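# Stand litter pouch upright mid-table with clip attached

## Task

Set the cat litter pouch upright near the centre of the table, one of its wide faces turned toward the robot arms, with space between it and both the pan and the scoop. The clip must be attached to the pouch and holding onto it tightly. The pan must still be standing, not tipped over, at the end. Call finished_scene yourself once this holds.

## Robot and tools

Robot: two six-joint arms, left_arm and right_arm, each ending in a two-finger parallel gripper. Calibrated root-link places in the scene frame: left_arm at (-0.024, +0.244, 0) m with quat_wxyz (1, 0, 0, 0); right_arm at (+0.041, -0.340, 0) m with quat_wxyz (1, 0, 0, 0.012), a slight yaw.

Frame: every pose, target and velocity uses the scene frame. Its origin sits at table-top height halfway between the two nominal bases; +x points out across the table, +z points up, and left_arm is on the +y side. Arm names do not match the left or right of the camera pictures. On a gripper, the fingers extend along its local +z and separate along its local y. end_effector_position is the point between the finger pads, roughly 1 cm short of the fingertips. Reported poses may be off by a few centimetres, more at long reach.

Row format (used by execute_actions and move): 16 plain numbers, always both arms: left x, y, z (metres), qw, qx, qy, qz (unit quaternion, w first), opening; then the same eight for right. x, y, z, q are an absolute place and orientation for end_effector_position, not an offset. Opening runs from -1 (closed) to +1 (fully open, 0.094 m).

execute_actions(actions, cameras): actions is a list of actions; each action is a list of up to 15 rows, one row per 1/30 s step; if fewer than 15 rows are given, the last is repeated to fill the 0.5 s action. A target more than 0.6 m from that gripper's current position along any of the gripper's own axes gets the action refused for both arms; if the first action is bad the whole call is refused. To hold an orientation, repeat the same quaternion in every row rather than copying a drifted readback. For an idle arm, resend the pose it last reported before resting, with its wanted opening. An empty actions list just reports state. cameras: list of names (cam_high, cam_low); omitted, null or ["all"] gives all, [] gives none; an unknown name invalidates the call.

move(target, speed, blend, opening_speed, blocking, cameras): target is one row or a list of up to 15 rows, absolute, with no 0.6 m check. Each gripper travels in a straight line from its Hand target, rotating the short way; all arms finish together, within a 10 s cap. speed: m/s, 0.002 to 2.9, default 0.25, one value or one per target; rotation is capped at twice that in rad/s. blend: metres by which corners at intermediate targets are rounded (default 0 = stop at each). opening_speed: rate of the commanded opening in units per second on the -1..1 scale, at least 0.2; use slow values on squashable items. The first target's opening is sent at the start; later targets' openings are applied on arrival, pausing all arms. blocking=false returns after about 0.5 s while the move continues; a new move replaces a running one. Paths ignore obstacles and the other arm; fast moves lag, stray and hit harder. Do not route a gripper close to its own base; go around it.
The result adds a move: line giving the ending (done, off_target, moving, held, fault; unnamed arms are done, meaning at rest within 10 mm and 2 degrees) and limits (paced = pose clipped, held = steps withheld). done or off_target says nothing about contact.

wait(seconds 0 to 10): lets time run while the arms keep their last commands; a running move goes on. stop(): brakes a running move; needs distance to stop. zoom_image(camera cam_high or cam_low, region [x0, y0, x1, y1] in pixels, top-left origin, at most 504 by 504): enlarges part of that camera's latest image; both images are 896x504. read_manual(section "licences"): licence text only. finished_scene(scene): integer number of the current scene; ends it irreversibly.

Control behaviour: each step the commanded orientation is limited to 40 degrees from the measured one, and inverse kinematics favours position. One action may fall short; after it the arm heads for its Hand target, so send the remainder next. Friction and weight can leave a gripper a centimetre or more off in free air without any contact. Tool commands lists each gripper's current opening command; resend it to keep a gripper unchanged, since 0 is a real command.

Result lines: end_effector_position and end_effector_quat_wxyz per arm; Hand target; Tool commands; grip_measured (measured opening on the -1..1 scale, up to about 2.7 mm wide when empty, narrower than a firmly squeezed part); Joint positions (last value = finger opening in metres); Joint velocities, marked within noise when still; Joint torques (include gravity; joints 1 to 3 wrap at ±28 N m). MOTOR HOT appears at 75 °C; at 90 °C an over-temperature fault folds that arm and it stays idle; at 100 °C it collapses. Holding loads, stretching out or pushing at unreachable poses heats motors.

Gripping: grip_measured tracks the command until the force limit, so touch is not visible in it; roughly 0.05 below the touch reading (more for small, round or soft items) gives full squeeze of about 50 to 64 N per pad. To release, command well above grip_measured.

Avoid: dropping things, opening on moving parts, fast collisions, hard pushes, any arm-to-arm contact (including closing on the other gripper's fingers), items left off the table, and tipping the pan. Loose objects may occasionally get a brief nudge.

Each tool is called after "Request:" in YAML: its name, and indented under it one key for each argument.

## Session

Request:
execute_actions:
  actions: []

Request:
zoom_image:
  camera: "cam_high"
  region: [370, 170, 570, 320]

Request:
zoom_image:
  camera: "cam_low"
  region: [400, 130, 680, 290]

Scene clock: 0.00 s.
left_arm: end_effector_position=(+0.1681, +0.5915, +0.1738) grip_measured=+1.000 end_effector_quat_wxyz=(-0.401, +0.723, -0.498, -0.263) | right_arm: end_effector_position=(+0.3793, -0.5114, +0.1383) grip_measured=+1.000 end_effector_quat_wxyz=(+0.661, +0.421, +0.621, -0.029)
Joint positions: left_arm=[0.805 1.402 0.912 -0.226 -0.605 -0.848 0.094] | right_arm=[-0.353 1.501 0.26 1.11 0.308 0.592 0.094]
Joint velocities: within noise
Joint torques (N m): no reading
Motor temperatures (°C): left_arm=[29 30 33 29 28 30 28] | right_arm=[27 32 31 28 26 27 28]
Heat: left arm: 33 °C; right arm: 32 °C.
Hand target: left_arm +0.1669, +0.5919, +0.1785; -0.403, +0.722, -0.495, -0.266 | right_arm +0.3797, -0.5119, +0.1393; +0.661, +0.419, +0.621, -0.032
Tool commands: left_gripper/opening=+1.0 right_gripper/opening=+1.0

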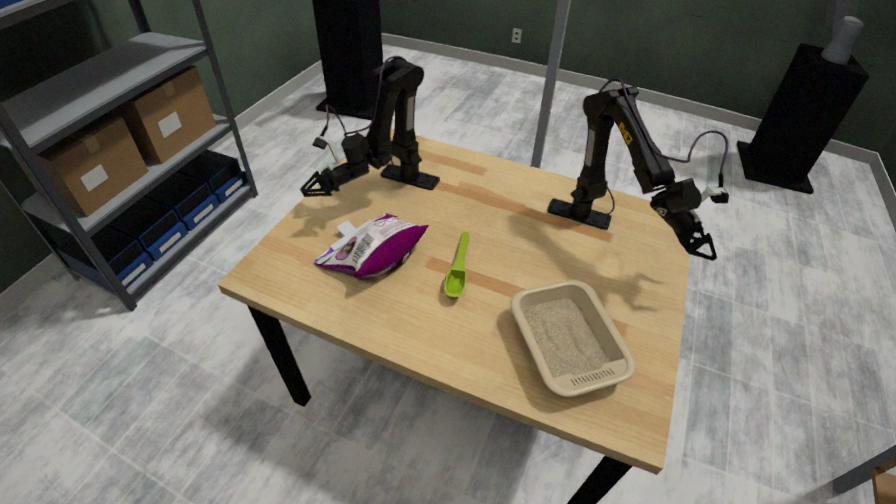

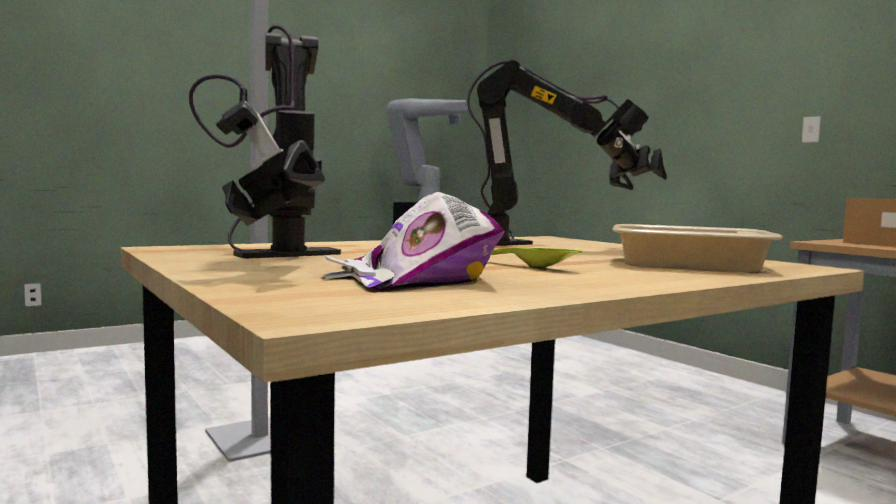

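Scaled by 2.520.

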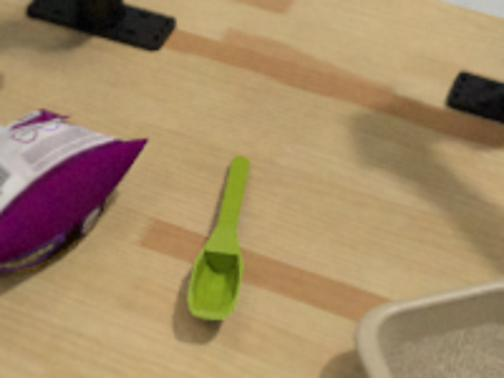

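Scaled by 1.800.

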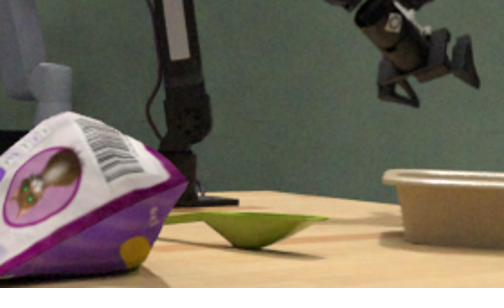

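Request:
zoom_image:
  camera: "cam_high"
  region: [300, 190, 440, 300]

Request:
zoom_image:
  camera: "cam_high"
  region: [305, 205, 405, 285]

Request:
zoom_image:
  camera: "cam_low"
  region: [300, 170, 530, 310]

Scaled by 3.600.

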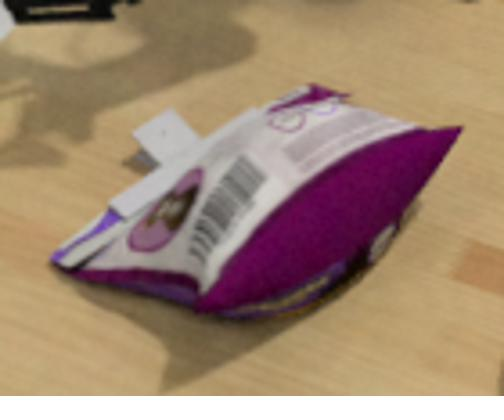

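Scaled by 5.040.

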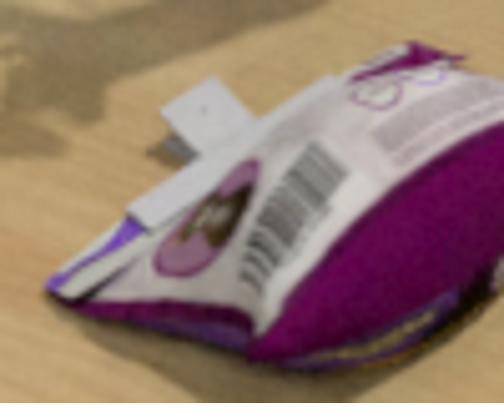

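Scaled by 2.191.

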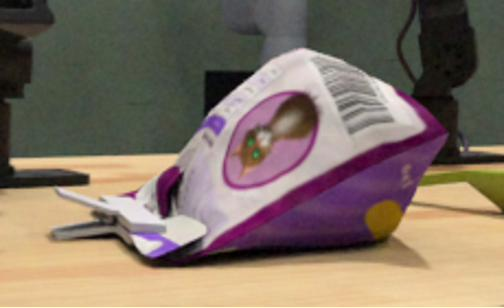

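Request:
move:
  target:
    - [0.3375,-0.0325,0.12,0,-0.139,0.990,0,0.1,0.300,-0.398,0.11,0.1859,0.1944,0.8475,0.4576,0.06]
    - [0.3375,-0.0325,0.022,0,-0.139,0.990,0,0.1,0.303,-0.393,0.062,0.1859,0.1944,0.8475,0.4576,0.06]
  speed: [0.5,0.2]

Request:
zoom_image:
  camera: "cam_high"
  region: [290, 180, 400, 280]

Request:
zoom_image:
  camera: "cam_high"
  region: [410, 210, 510, 310]

Request:
zoom_image:
  camera: "cam_low"
  region: [280, 130, 600, 310]

Scene clock: 7.63 s.
left_arm: end_effector_position=(+0.3364, -0.0338, +0.0300) grip_measured=+0.101 end_effector_quat_wxyz=(+0.003, -0.139, +0.990, -0.003) | right_arm: end_effector_position=(+0.3021, -0.3964, +0.0653) grip_measured=+0.062 end_effector_quat_wxyz=(+0.183, +0.202, +0.848, +0.454)
Joint positions: left_arm=[-0.66 2.336 1.974 -1.201 -0.001 -0.939 0.052] | right_arm=[-0.835 1.766 0.875 -0.987 -0.993 -0.512 0.05]
Joint velocities: within noise
Joint torques (N m): left_arm=[0.34 -10.84 5.61 0.53 0 0.04] | right_arm=[0.84 -5.37 3.47 -0.19 -0.69 -0.19]
Motor temperatures (°C): left_arm=[29 32 35 30 28 30 28] | right_arm=[27 33 32 30 26 27 28]
Heat: left arm: 35 °C; right arm: 33 °C.
Hand target: left_arm +0.3373, -0.0324, +0.0220; +0.000, -0.139, +0.990, +0.000 | right_arm +0.3029, -0.3930, +0.0621; +0.186, +0.194, +0.848, +0.458
Off the commanded pose: left_arm 0.008 m, 0 deg | right_arm 0.005 m, 1 deg.
move: done

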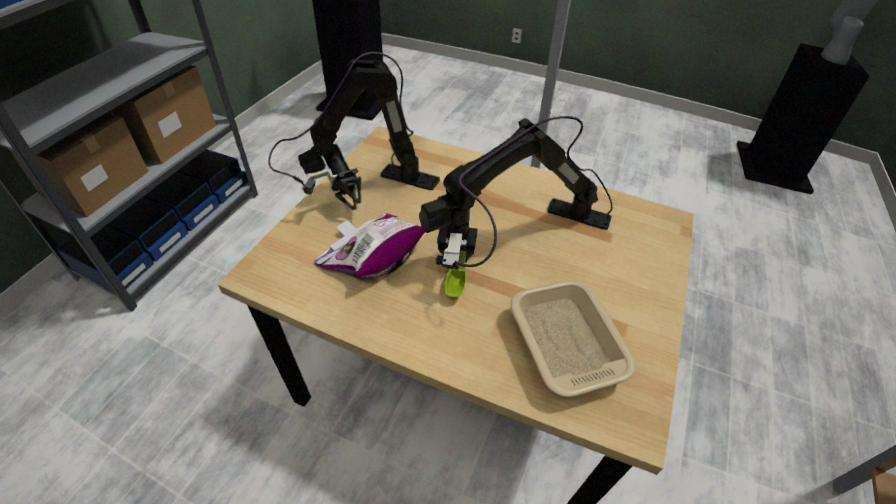

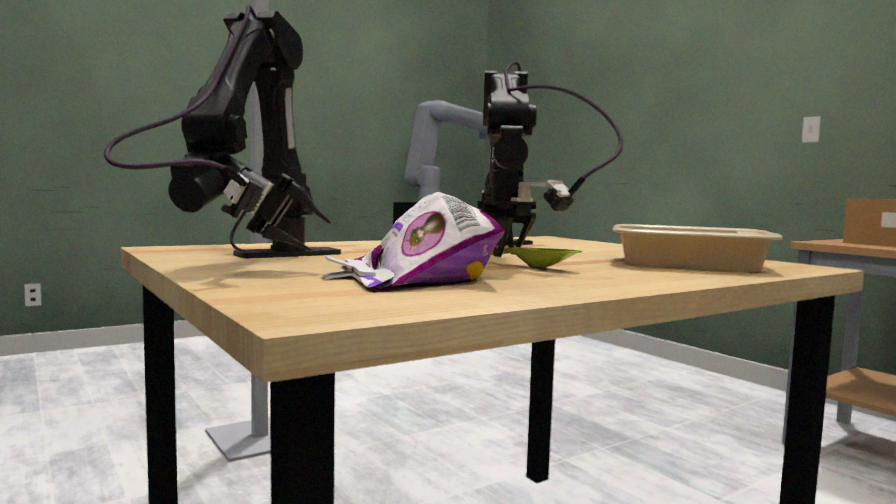

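Scaled by 4.582.

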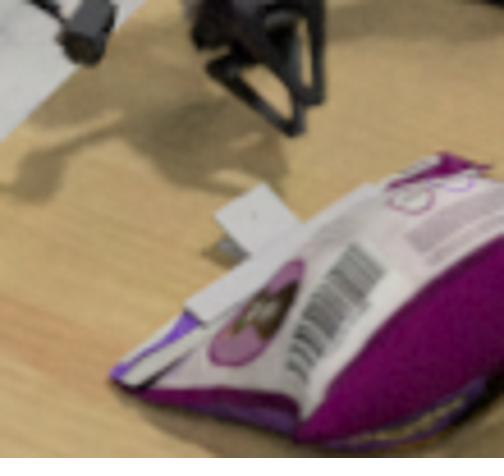

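Scaled by 5.040.

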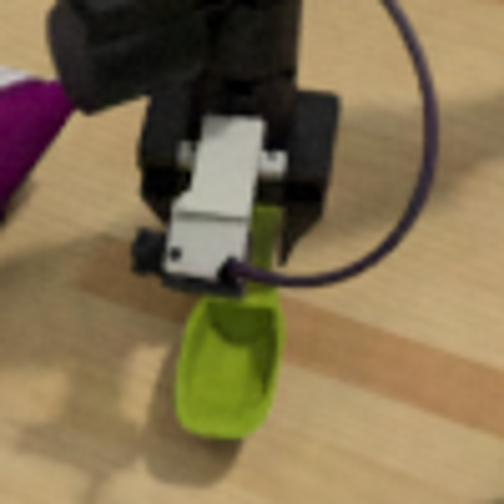

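Scaled by 1.575.

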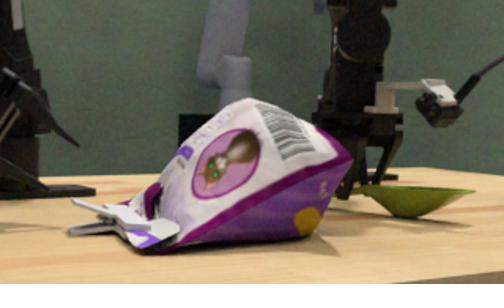

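Request:
move:
  target:
    - [0.3375,-0.0325,0.021,0,-0.139,0.990,0,-1,0.338,-0.343,0.024,0.1859,0.1944,0.8475,0.4576,0.06]
  speed: 0.1
  opening_speed: 2.5

Request:
zoom_image:
  camera: "cam_high"
  region: [310, 180, 420, 280]

Scene clock: 9.90 s.
left_arm: end_effector_position=(+0.3369, -0.0346, +0.0300) grip_measured=-0.576 end_effector_quat_wxyz=(+0.004, -0.138, +0.990, -0.004) | right_arm: end_effector_position=(+0.3360, -0.3423, +0.0340) grip_measured=+0.062 end_effector_quat_wxyz=(+0.174, +0.211, +0.834, +0.480)
Joint positions: left_arm=[-0.66 2.336 1.974 -1.197 0 -0.937 0.02] | right_arm=[-0.595 1.777 0.699 -0.448 -1.07 -0.05 0.05]
Joint velocities: within noise
Joint torques (N m): left_arm=[0.29 -10.66 5.53 0.54 -0.05 0.05] | right_arm=[0.94 -5.46 2.85 0.83 -0.17 -0.1]
Motor temperatures (°C): left_arm=[29 32 35 30 28 30 28] | right_arm=[27 33 32 29 26 27 28]
Heat: left arm: 35 °C; right arm: 33 °C.
Hand target: left_arm +0.3373, -0.0325, +0.0210; +0.000, -0.139, +0.990, +0.000 | right_arm +0.3378, -0.3433, +0.0247; +0.184, +0.194, +0.848, +0.458
Off the commanded pose: left_arm 0.009 m, 1 deg | right_arm 0.010 m, 4 deg.
move: off_target (right_arm)

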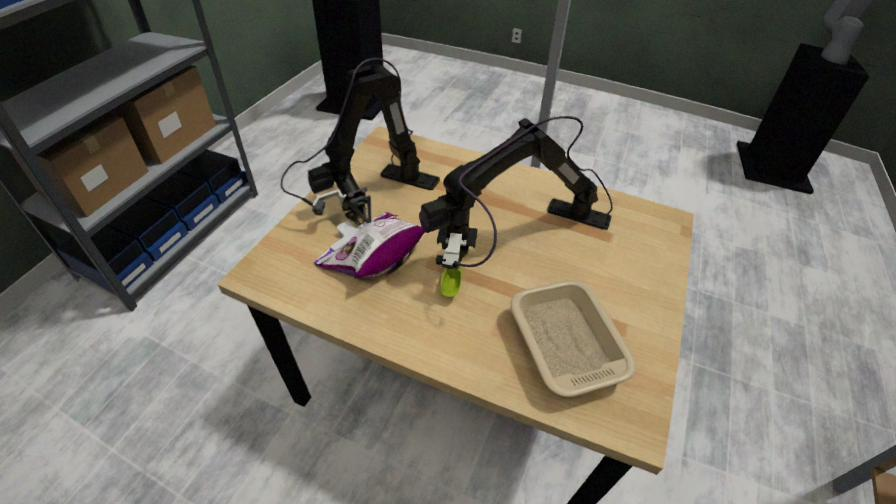

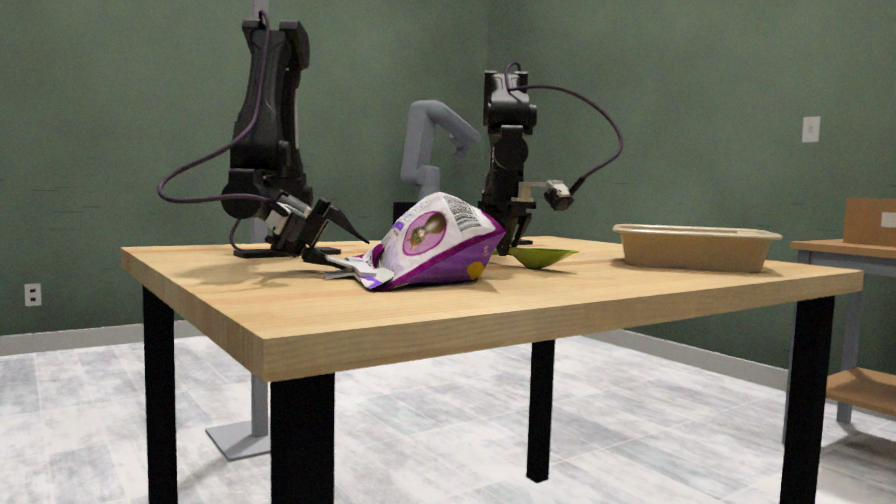

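Scaled by 4.582.

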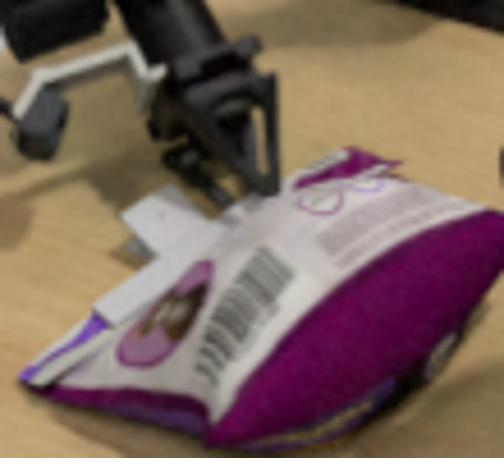

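Request:
move:
  target:
    - [0.330,-0.020,0.075,0,-0.139,0.990,0,-1,0.346,-0.345,0.023,0.1859,0.1944,0.8475,0.4576,0.06]
    - [0.162,0.2,0.08,0,-0.139,0.990,0,-1,0.346,-0.345,0.024,0.1859,0.1944,0.8475,0.4576,-1]
  speed: [0.15,0.35]
  opening_speed: 2

Request:
zoom_image:
  camera: "cam_high"
  region: [310, 180, 420, 280]

Request:
zoom_image:
  camera: "cam_low"
  region: [280, 130, 600, 310]

Scene clock: 13.07 s.
left_arm: end_effector_position=(+0.1625, +0.1988, +0.0802) grip_measured=-0.576 end_effector_quat_wxyz=(-0.004, -0.138, +0.990, +0.002) | right_arm: end_effector_position=(+0.3375, -0.3467, +0.0226) grip_measured=-0.673 end_effector_quat_wxyz=(+0.170, +0.213, +0.848, +0.455)
Joint positions: left_arm=[-0.244 1.287 0.873 -1.167 -0.001 -0.522 0.02] | right_arm=[-0.586 1.789 0.699 -0.413 -1.012 -0.033 0.015]
Joint velocities: within noise
Joint torques (N m): left_arm=[0.36 -3.92 5.42 0.43 -0.02 0.08] | right_arm=[1.52 -5.16 4.57 0.67 -0.82 -0.02]
Motor temperatures (°C): left_arm=[29 33 35 30 28 30 28] | right_arm=[27 33 32 29 26 27 28]
Heat: left arm: 35 °C; right arm: 33 °C.
Hand target: left_arm +0.1620, +0.1999, +0.0800; +0.000, -0.139, +0.990, +0.000 | right_arm +0.3456, -0.3450, +0.0243; +0.185, +0.194, +0.848, +0.458
Off the commanded pose: left_arm 0.001 m, 1 deg | right_arm 0.009 m, 3 deg.
move: off_target (right_arm); target 2's new opening was sent with right_arm's hand 0.013 m and 4 deg from that target

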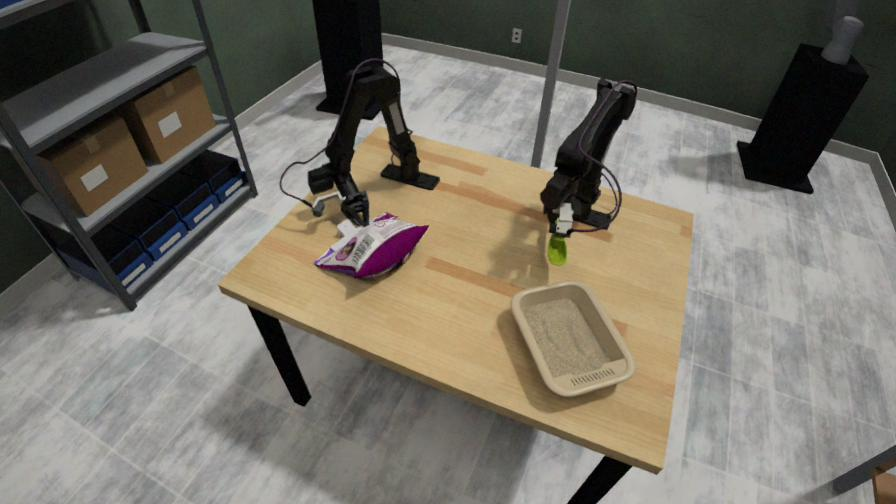

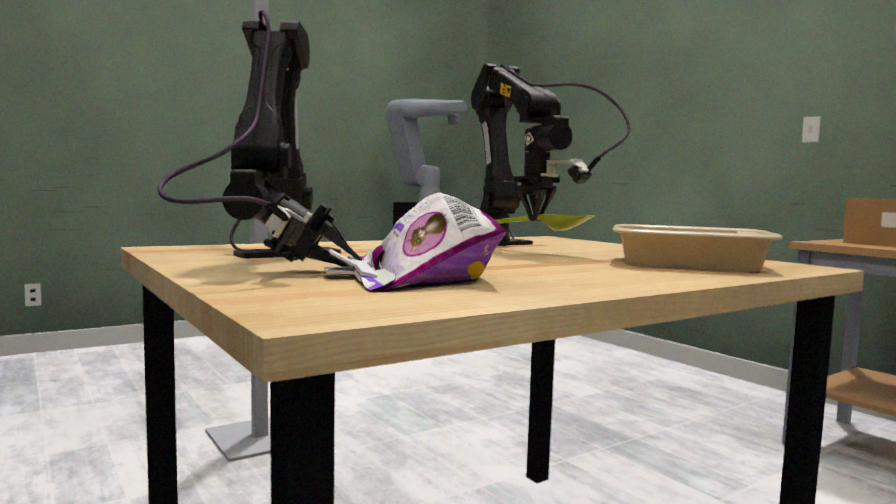

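Scaled by 4.582.

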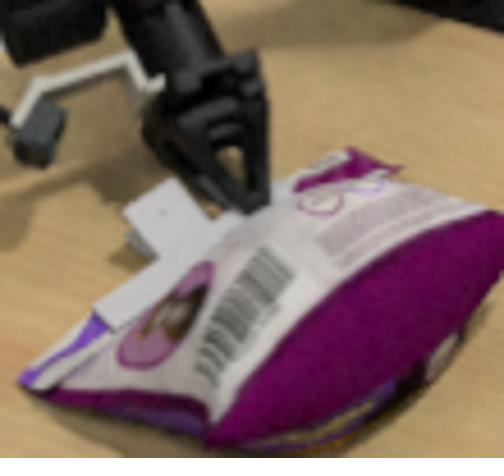

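Scaled by 1.575.

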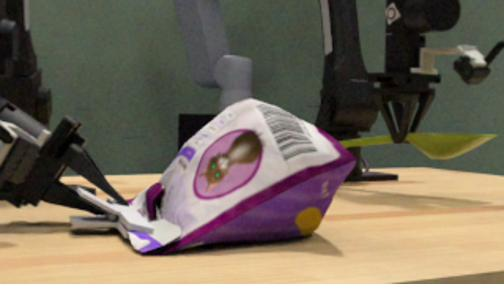

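Request:
move:
  target:
    - [0.162,0.2,0.023,0,-0.139,0.990,0,-1,0.345,-0.325,0.12,0.1624,0.1623,0.9324,0.2794,-1]
    - [0.162,0.2,0.023,0,-0.139,0.990,0,0.1,0.36,-0.275,0.20,0.1300,0.0114,0.9876,0.0864,-1]
  speed: [0.2,0.25]
  opening_speed: 2

Request:
zoom_image:
  camera: "cam_high"
  region: [310, 140, 470, 290]

Request:
zoom_image:
  camera: "cam_low"
  region: [280, 90, 600, 310]

Scene clock: 17.30 s.
left_arm: end_effector_position=(+0.1630, +0.1987, +0.0274) grip_measured=+0.099 end_effector_quat_wxyz=(+0.003, -0.138, +0.990, -0.001) | right_arm: end_effector_position=(+0.3584, -0.2704, +0.1861) grip_measured=-0.702 end_effector_quat_wxyz=(+0.119, +0.015, +0.988, +0.099)
Joint positions: left_arm=[-0.244 1.339 0.693 -0.918 -0.001 -0.521 0.052] | right_arm=[0.099 1.534 1.457 -1.229 -0.163 0.174 0.014]
Joint velocities: within noise
Joint torques (N m): left_arm=[0.65 -2.28 4.97 0.59 -0.02 0.08] | right_arm=[-0.1 -6.53 9.92 0.31 0.16 -0.15]
Motor temperatures (°C): left_arm=[29 32 35 30 28 30 29] | right_arm=[27 34 33 29 26 27 28]
Heat: left arm: 35 °C; right arm: 34 °C.
Hand target: left_arm +0.1618, +0.2000, +0.0231; +0.000, -0.139, +0.990, +0.000 | right_arm +0.3597, -0.2749, +0.1997; +0.131, +0.012, +0.988, +0.087
Off the commanded pose: left_arm 0.005 m, 0 deg | right_arm 0.015 m, 2 deg.
move: off_target (right_arm)

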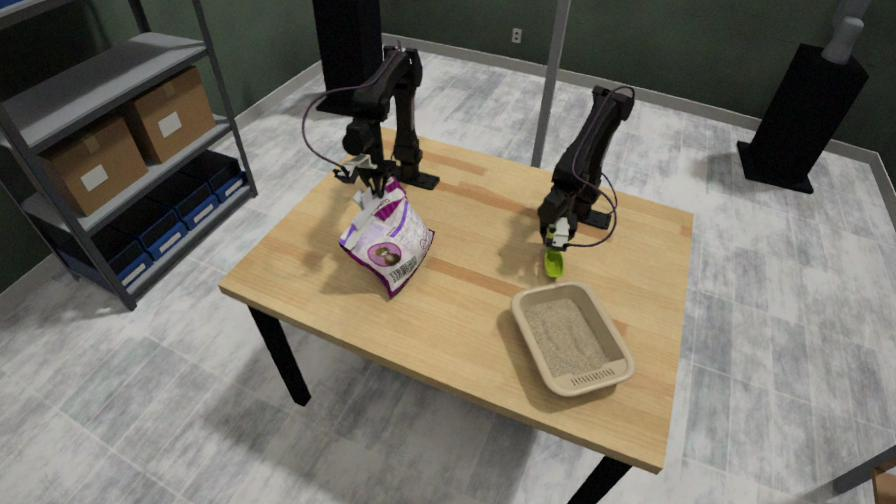

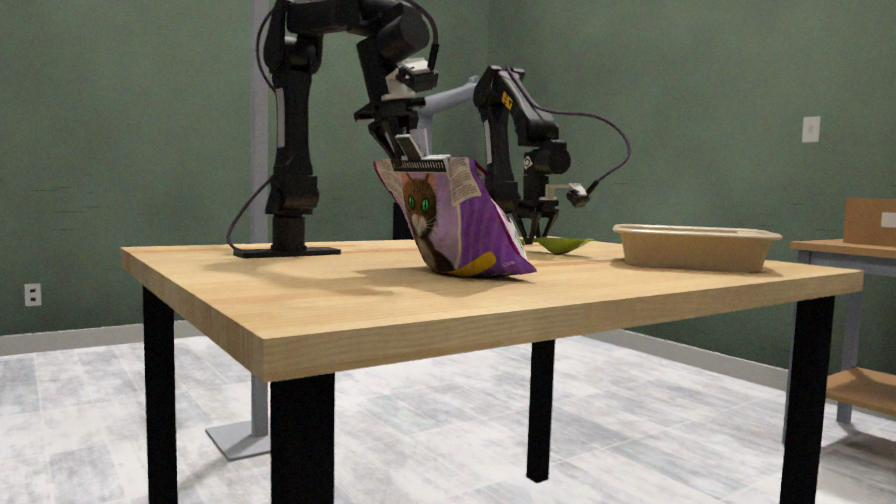

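Scaled by 3.150.

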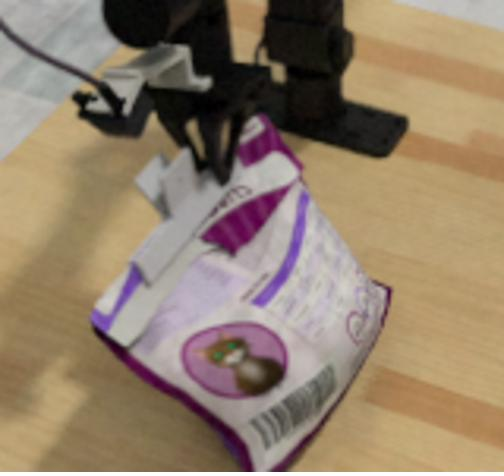

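Scaled by 1.575.

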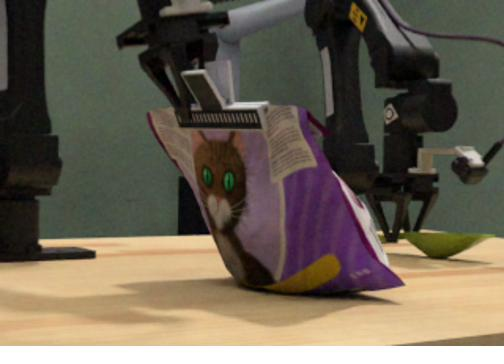

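Request:
move:
  target:
    - [0.162,0.2,0.08,0,-0.139,0.990,0,0.1,0.335,-0.16,0.275,0.1722,-0.3924,0.9000,-0.0781,-1]
    - [0.150,0.21,0.16,0,-0.139,0.990,0,0.1,0.30,-0.06,0.285,0.2243,-0.7057,0.6705,-0.0431,-1]
  speed: 0.3
  blend: 0.03

Request:
zoom_image:
  camera: "cam_high"
  region: [370, 140, 560, 310]

Request:
zoom_image:
  camera: "cam_low"
  region: [380, 80, 680, 300]

Scene clock: 21.07 s.
left_arm: end_effector_position=(+0.1479, +0.2094, +0.1516) grip_measured=+0.099 end_effector_quat_wxyz=(-0.013, -0.138, +0.990, +0.005) | right_arm: end_effector_position=(+0.2789, -0.0825, +0.2473) grip_measured=-0.711 end_effector_quat_wxyz=(-0.131, +0.722, -0.678, +0.045)
Joint positions: left_arm=[-0.206 1.233 1.121 -1.487 -0.001 -0.483 0.052] | right_arm=[0.85 1.716 1.913 -1.509 0.104 -0.773 0.014]
Joint velocities: within noise
Joint torques (N m): left_arm=[0.42 -3.58 8.12 0.31 -0.01 0.02] | right_arm=[-0.1 -8.92 11.93 1.4 0.08 -0.06]
Motor temperatures (°C): left_arm=[29 32 36 30 28 30 29] | right_arm=[27 34 35 30 26 27 28]
Heat: left arm: 36 °C; right arm: 35 °C.
Hand target: left_arm +0.1498, +0.2100, +0.1598; +0.000, -0.139, +0.990, +0.000 | right_arm +0.2964, -0.0640, +0.2869; -0.224, +0.705, -0.671, +0.043
Off the commanded pose: left_arm 0.009 m, 2 deg | right_arm 0.049 m, 11 deg.
move: off_target (right_arm)

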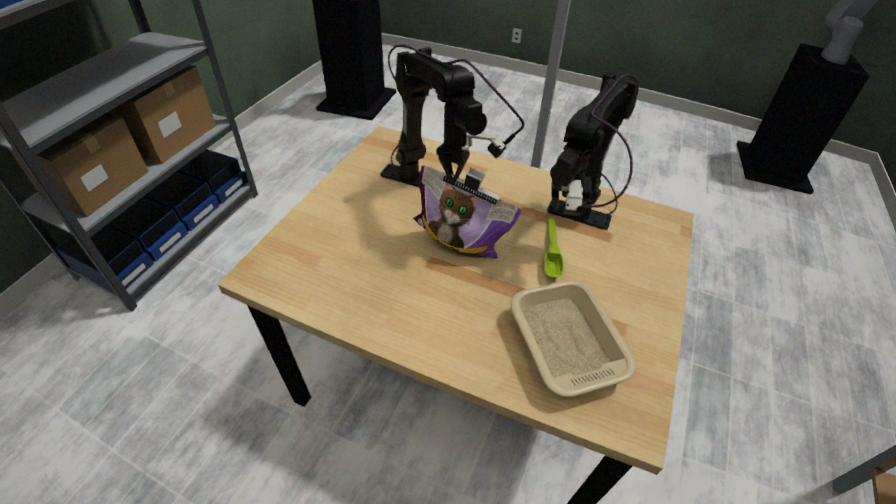

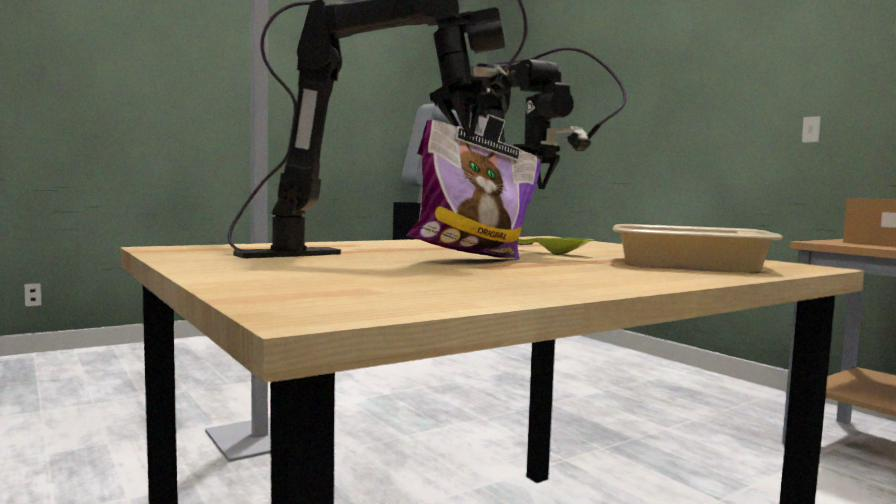

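Scaled by 2.653.

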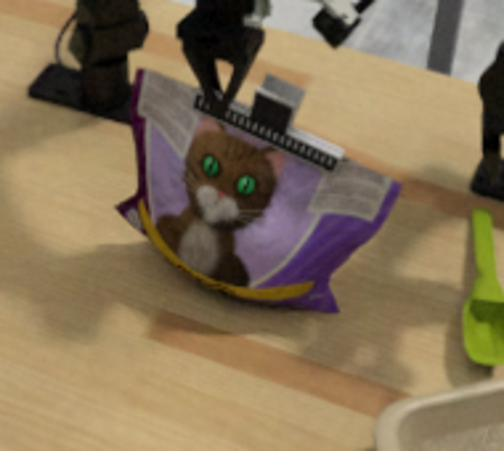

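Scaled by 1.680.

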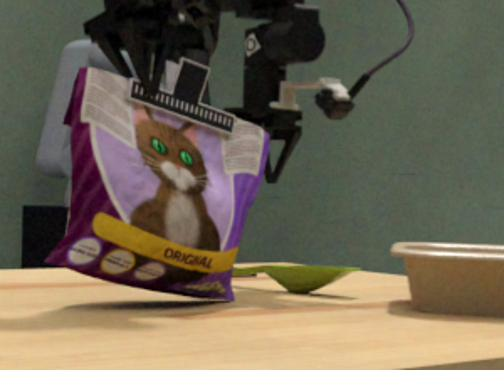

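Request:
move:
  target:
    - [0.150,0.21,0.16,0,-0.139,0.990,0,0.1,0.305,-0.01,0.29,0.2932,-0.7064,0.6434,0.0308,-1]
    - [0.150,0.21,0.16,0,-0.139,0.990,0,0.1,0.302,-0.01,0.222,0.2932,-0.7064,0.6434,0.0308,-1]
  speed: [0.2,0.12]

Request:
zoom_image:
  camera: "cam_high"
  region: [370, 140, 560, 310]

Request:
zoom_image:
  camera: "cam_low"
  region: [380, 80, 680, 300]

Scene clock: 23.47 s.
left_arm: end_effector_position=(+0.1476, +0.2095, +0.1516) grip_measured=+0.099 end_effector_quat_wxyz=(-0.014, -0.138, +0.990, +0.006) | right_arm: end_effector_position=(+0.3022, -0.0361, +0.2035) grip_measured=-0.711 end_effector_quat_wxyz=(-0.234, +0.713, -0.660, +0.006)
Joint positions: left_arm=[-0.206 1.233 1.121 -1.488 -0.001 -0.483 0.052] | right_arm=[0.849 1.644 1.575 -1.031 0.035 -0.783 0.014]
Joint velocities: within noise
Joint torques (N m): left_arm=[0.64 -3.62 8.16 0.26 0.03 0.04] | right_arm=[1.05 -9.36 5.72 1.94 -0.74 0.1]
Motor temperatures (°C): left_arm=[29 32 36 30 28 30 28] | right_arm=[27 35 35 31 26 27 28]
Heat: left arm: 36 °C; right arm: 35 °C.
Hand target: left_arm +0.1498, +0.2100, +0.1598; +0.000, -0.139, +0.990, +0.000 | right_arm +0.3007, -0.0121, +0.2236; -0.290, +0.708, -0.643, -0.030
Off the commanded pose: left_arm 0.009 m, 2 deg | right_arm 0.032 m, 8 deg.
move: off_target (right_arm)

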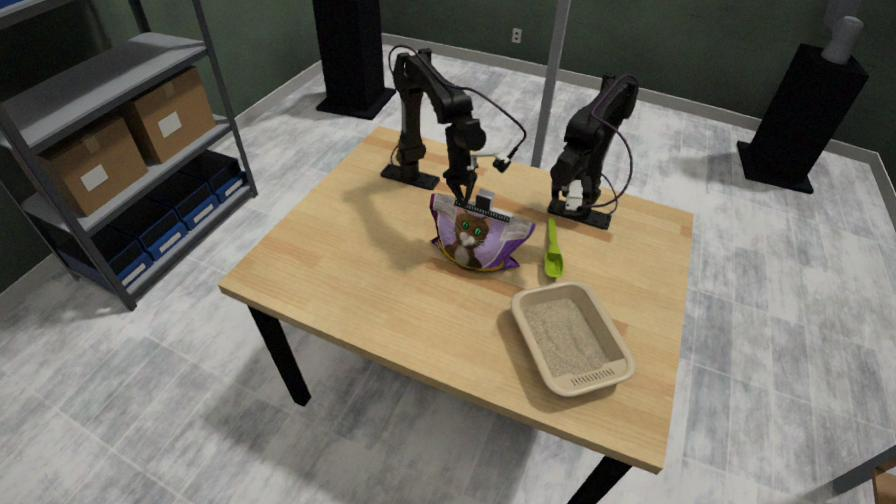

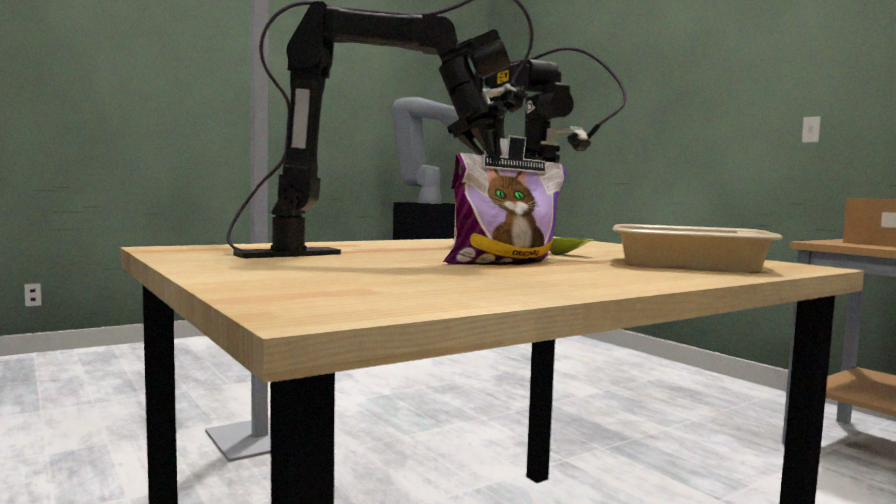

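Scaled by 2.653.

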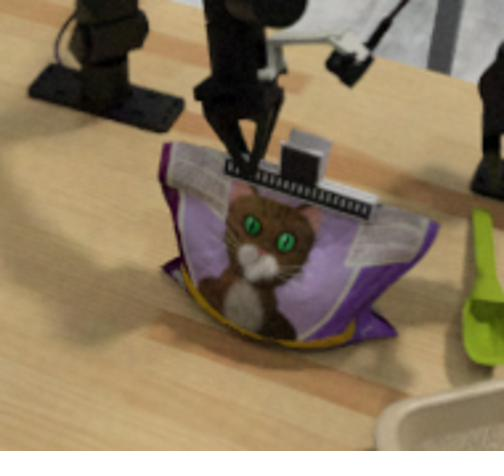

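Scaled by 1.680.

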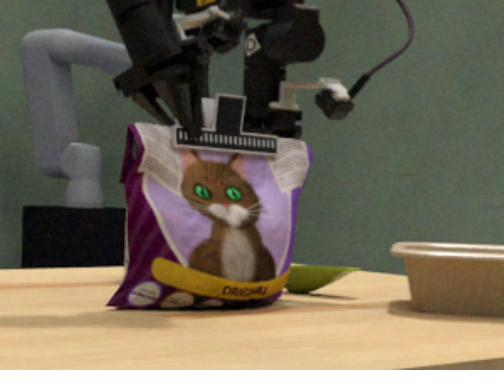

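Request:
move:
  target:
    - [0.150,0.21,0.16,0,-0.139,0.990,0,0.1,0.302,-0.018,0.211,0.2932,-0.7064,0.6434,0.0308,-1]
    - [0.150,0.21,0.16,0,-0.139,0.990,0,0.1,0.302,-0.022,0.210,0.26,-0.710,0.654,0.015,-0.15]
  speed: 0.06
  opening_speed: 0.7

Request:
zoom_image:
  camera: "cam_high"
  region: [370, 140, 560, 310]

Request:
zoom_image:
  camera: "cam_low"
  region: [380, 80, 680, 300]

Scene clock: 26.57 s.
left_arm: end_effector_position=(+0.1476, +0.2095, +0.1516) grip_measured=+0.099 end_effector_quat_wxyz=(-0.014, -0.138, +0.990, +0.006) | right_arm: end_effector_position=(+0.3009, -0.0336, +0.2035) grip_measured=-0.152 end_effector_quat_wxyz=(-0.248, +0.711, -0.658, -0.005)
Joint positions: left_arm=[-0.206 1.233 1.121 -1.489 -0.001 -0.483 0.052] | right_arm=[0.846 1.62 1.536 -0.985 0.012 -0.783 0.04]
Joint velocities: within noise
Joint torques (N m): left_arm=[0.38 -3.85 8.06 0.25 -0.03 0.02] | right_arm=[0.79 -6.11 9.14 1.13 -0.19 0.07]
Motor temperatures (°C): left_arm=[29 32 37 30 28 30 28] | right_arm=[27 35 35 31 26 27 28]
Heat: left arm: 37 °C; right arm: 35 °C.
Hand target: left_arm +0.1499, +0.2100, +0.1598; +0.000, -0.139, +0.990, +0.000 | right_arm +0.3018, -0.0224, +0.2100; -0.260, +0.710, -0.654, -0.015
Off the commanded pose: left_arm 0.009 m, 2 deg | right_arm 0.013 m, 2 deg.
move: off_target (right_arm); target 2's new opening was sent with right_arm's hand 0.021 m and 4 deg from that target

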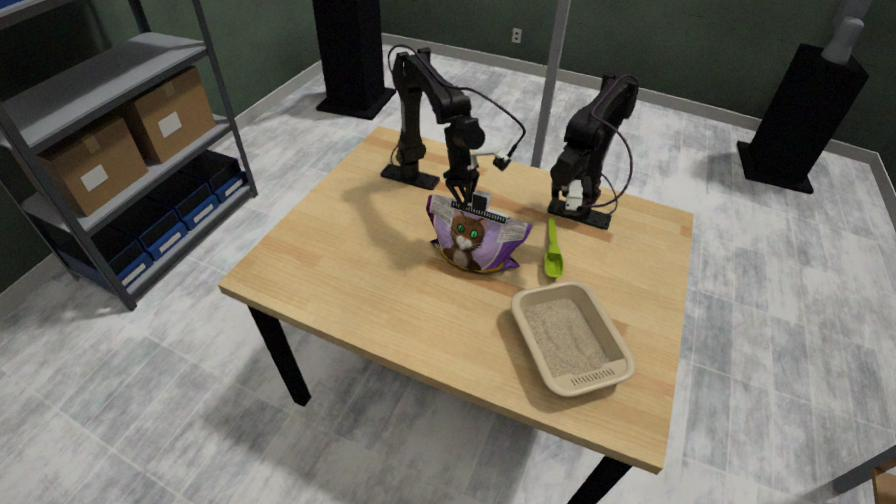

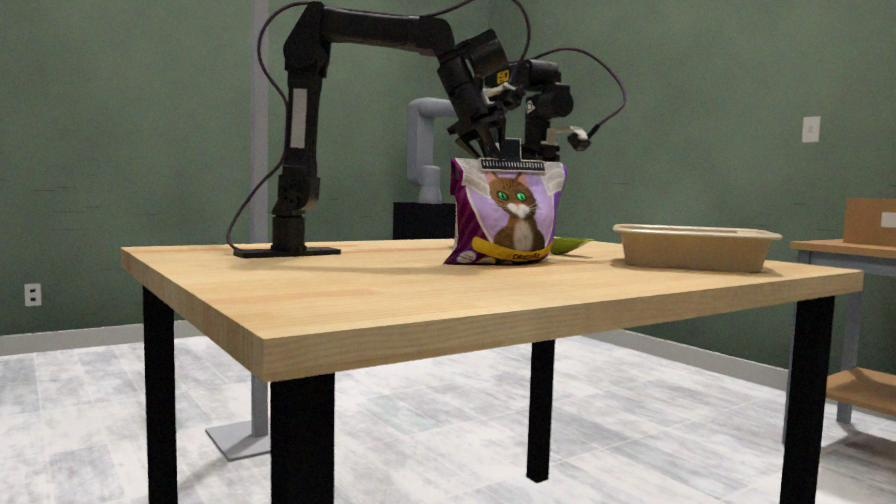

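Scaled by 2.653.

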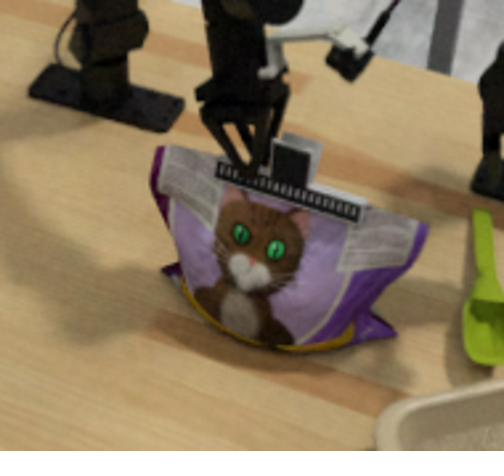

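Scaled by 1.680.

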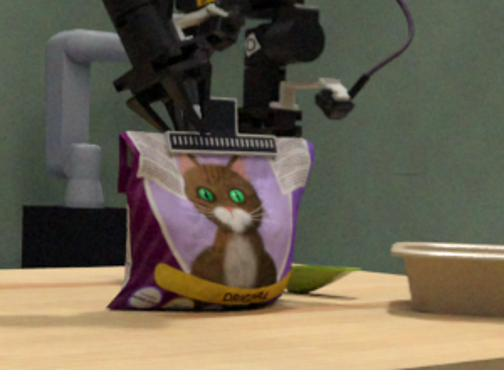

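Request:
move:
  target:
    - [0.150,0.21,0.16,0,-0.139,0.990,0,0.1,0.270,-0.070,0.288,0.26,-0.710,0.654,0.015,-0.15]
    - [0.150,0.21,0.16,0,-0.139,0.990,0,0.1,0.22,-0.15,0.30,0.26,-0.710,0.654,0.015,-0.15]
  speed: [0.12,0.25]

Request:
zoom_image:
  camera: "cam_high"
  region: [370, 140, 560, 310]

Request:
zoom_image:
  camera: "cam_low"
  region: [380, 80, 680, 300]

Scene clock: 28.77 s.
left_arm: end_effector_position=(+0.1476, +0.2095, +0.1516) grip_measured=+0.099 end_effector_quat_wxyz=(-0.014, -0.138, +0.990, +0.006) | right_arm: end_effector_position=(+0.2229, -0.1484, +0.3076) grip_measured=-0.152 end_effector_quat_wxyz=(-0.275, +0.707, -0.651, -0.008)
Joint positions: left_arm=[-0.206 1.233 1.121 -1.489 -0.001 -0.483 0.052] | right_arm=[0.755 1.227 1.63 -1.417 -0.04 -0.863 0.04]
Joint velocities: within noise
Joint torques (N m): left_arm=[0.47 -3.58 8.08 0.26 0.02 0.02] | right_arm=[-0.98 -1.94 4.48 0.96 -0.24 -0.05]
Motor temperatures (°C): left_arm=[29 32 37 30 28 30 28] | right_arm=[27 35 35 31 26 27 28]
Heat: left arm: 37 °C; right arm: 35 °C.
Hand target: left_arm +0.1499, +0.2100, +0.1598; +0.000, -0.139, +0.990, +0.000 | right_arm +0.2200, -0.1500, +0.3002; -0.260, +0.710, -0.654, -0.015
Off the commanded pose: left_arm 0.009 m, 2 deg | right_arm 0.008 m, 2 deg.
move: done

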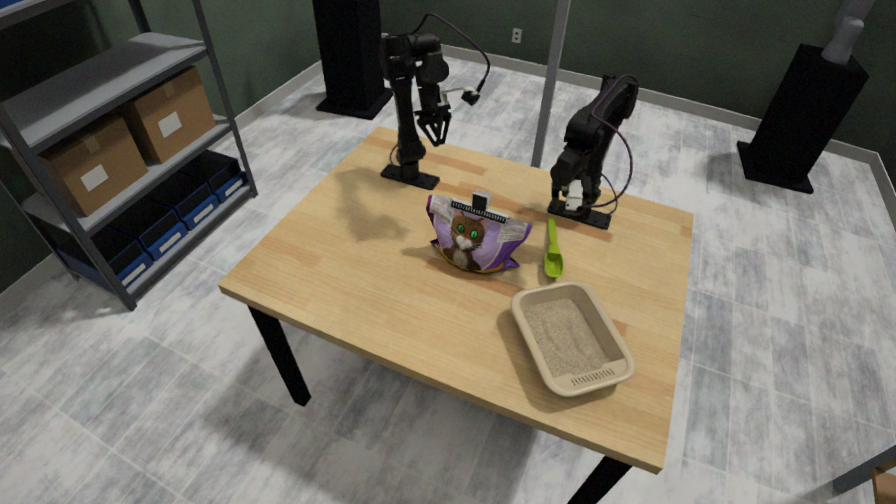

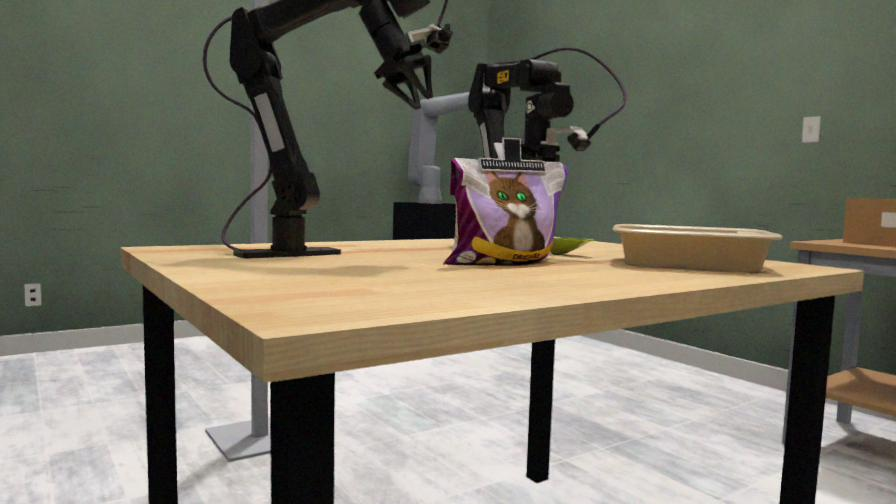

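Scaled by 2.653.

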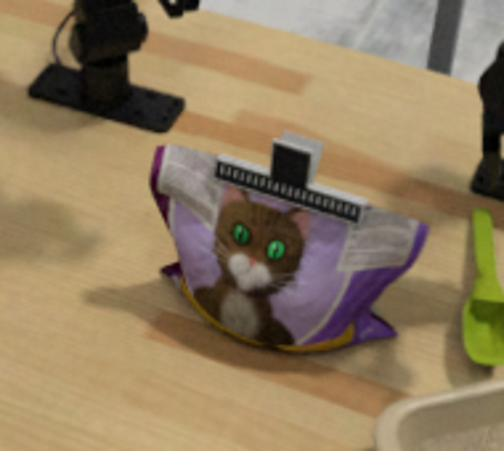

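Scaled by 1.680.

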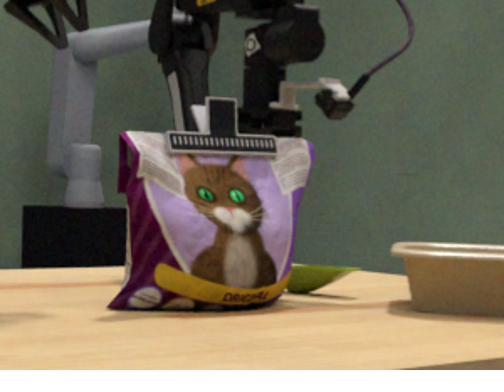

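Request:
finished_scene:
  scene: 2

The scene is finished: the task was done.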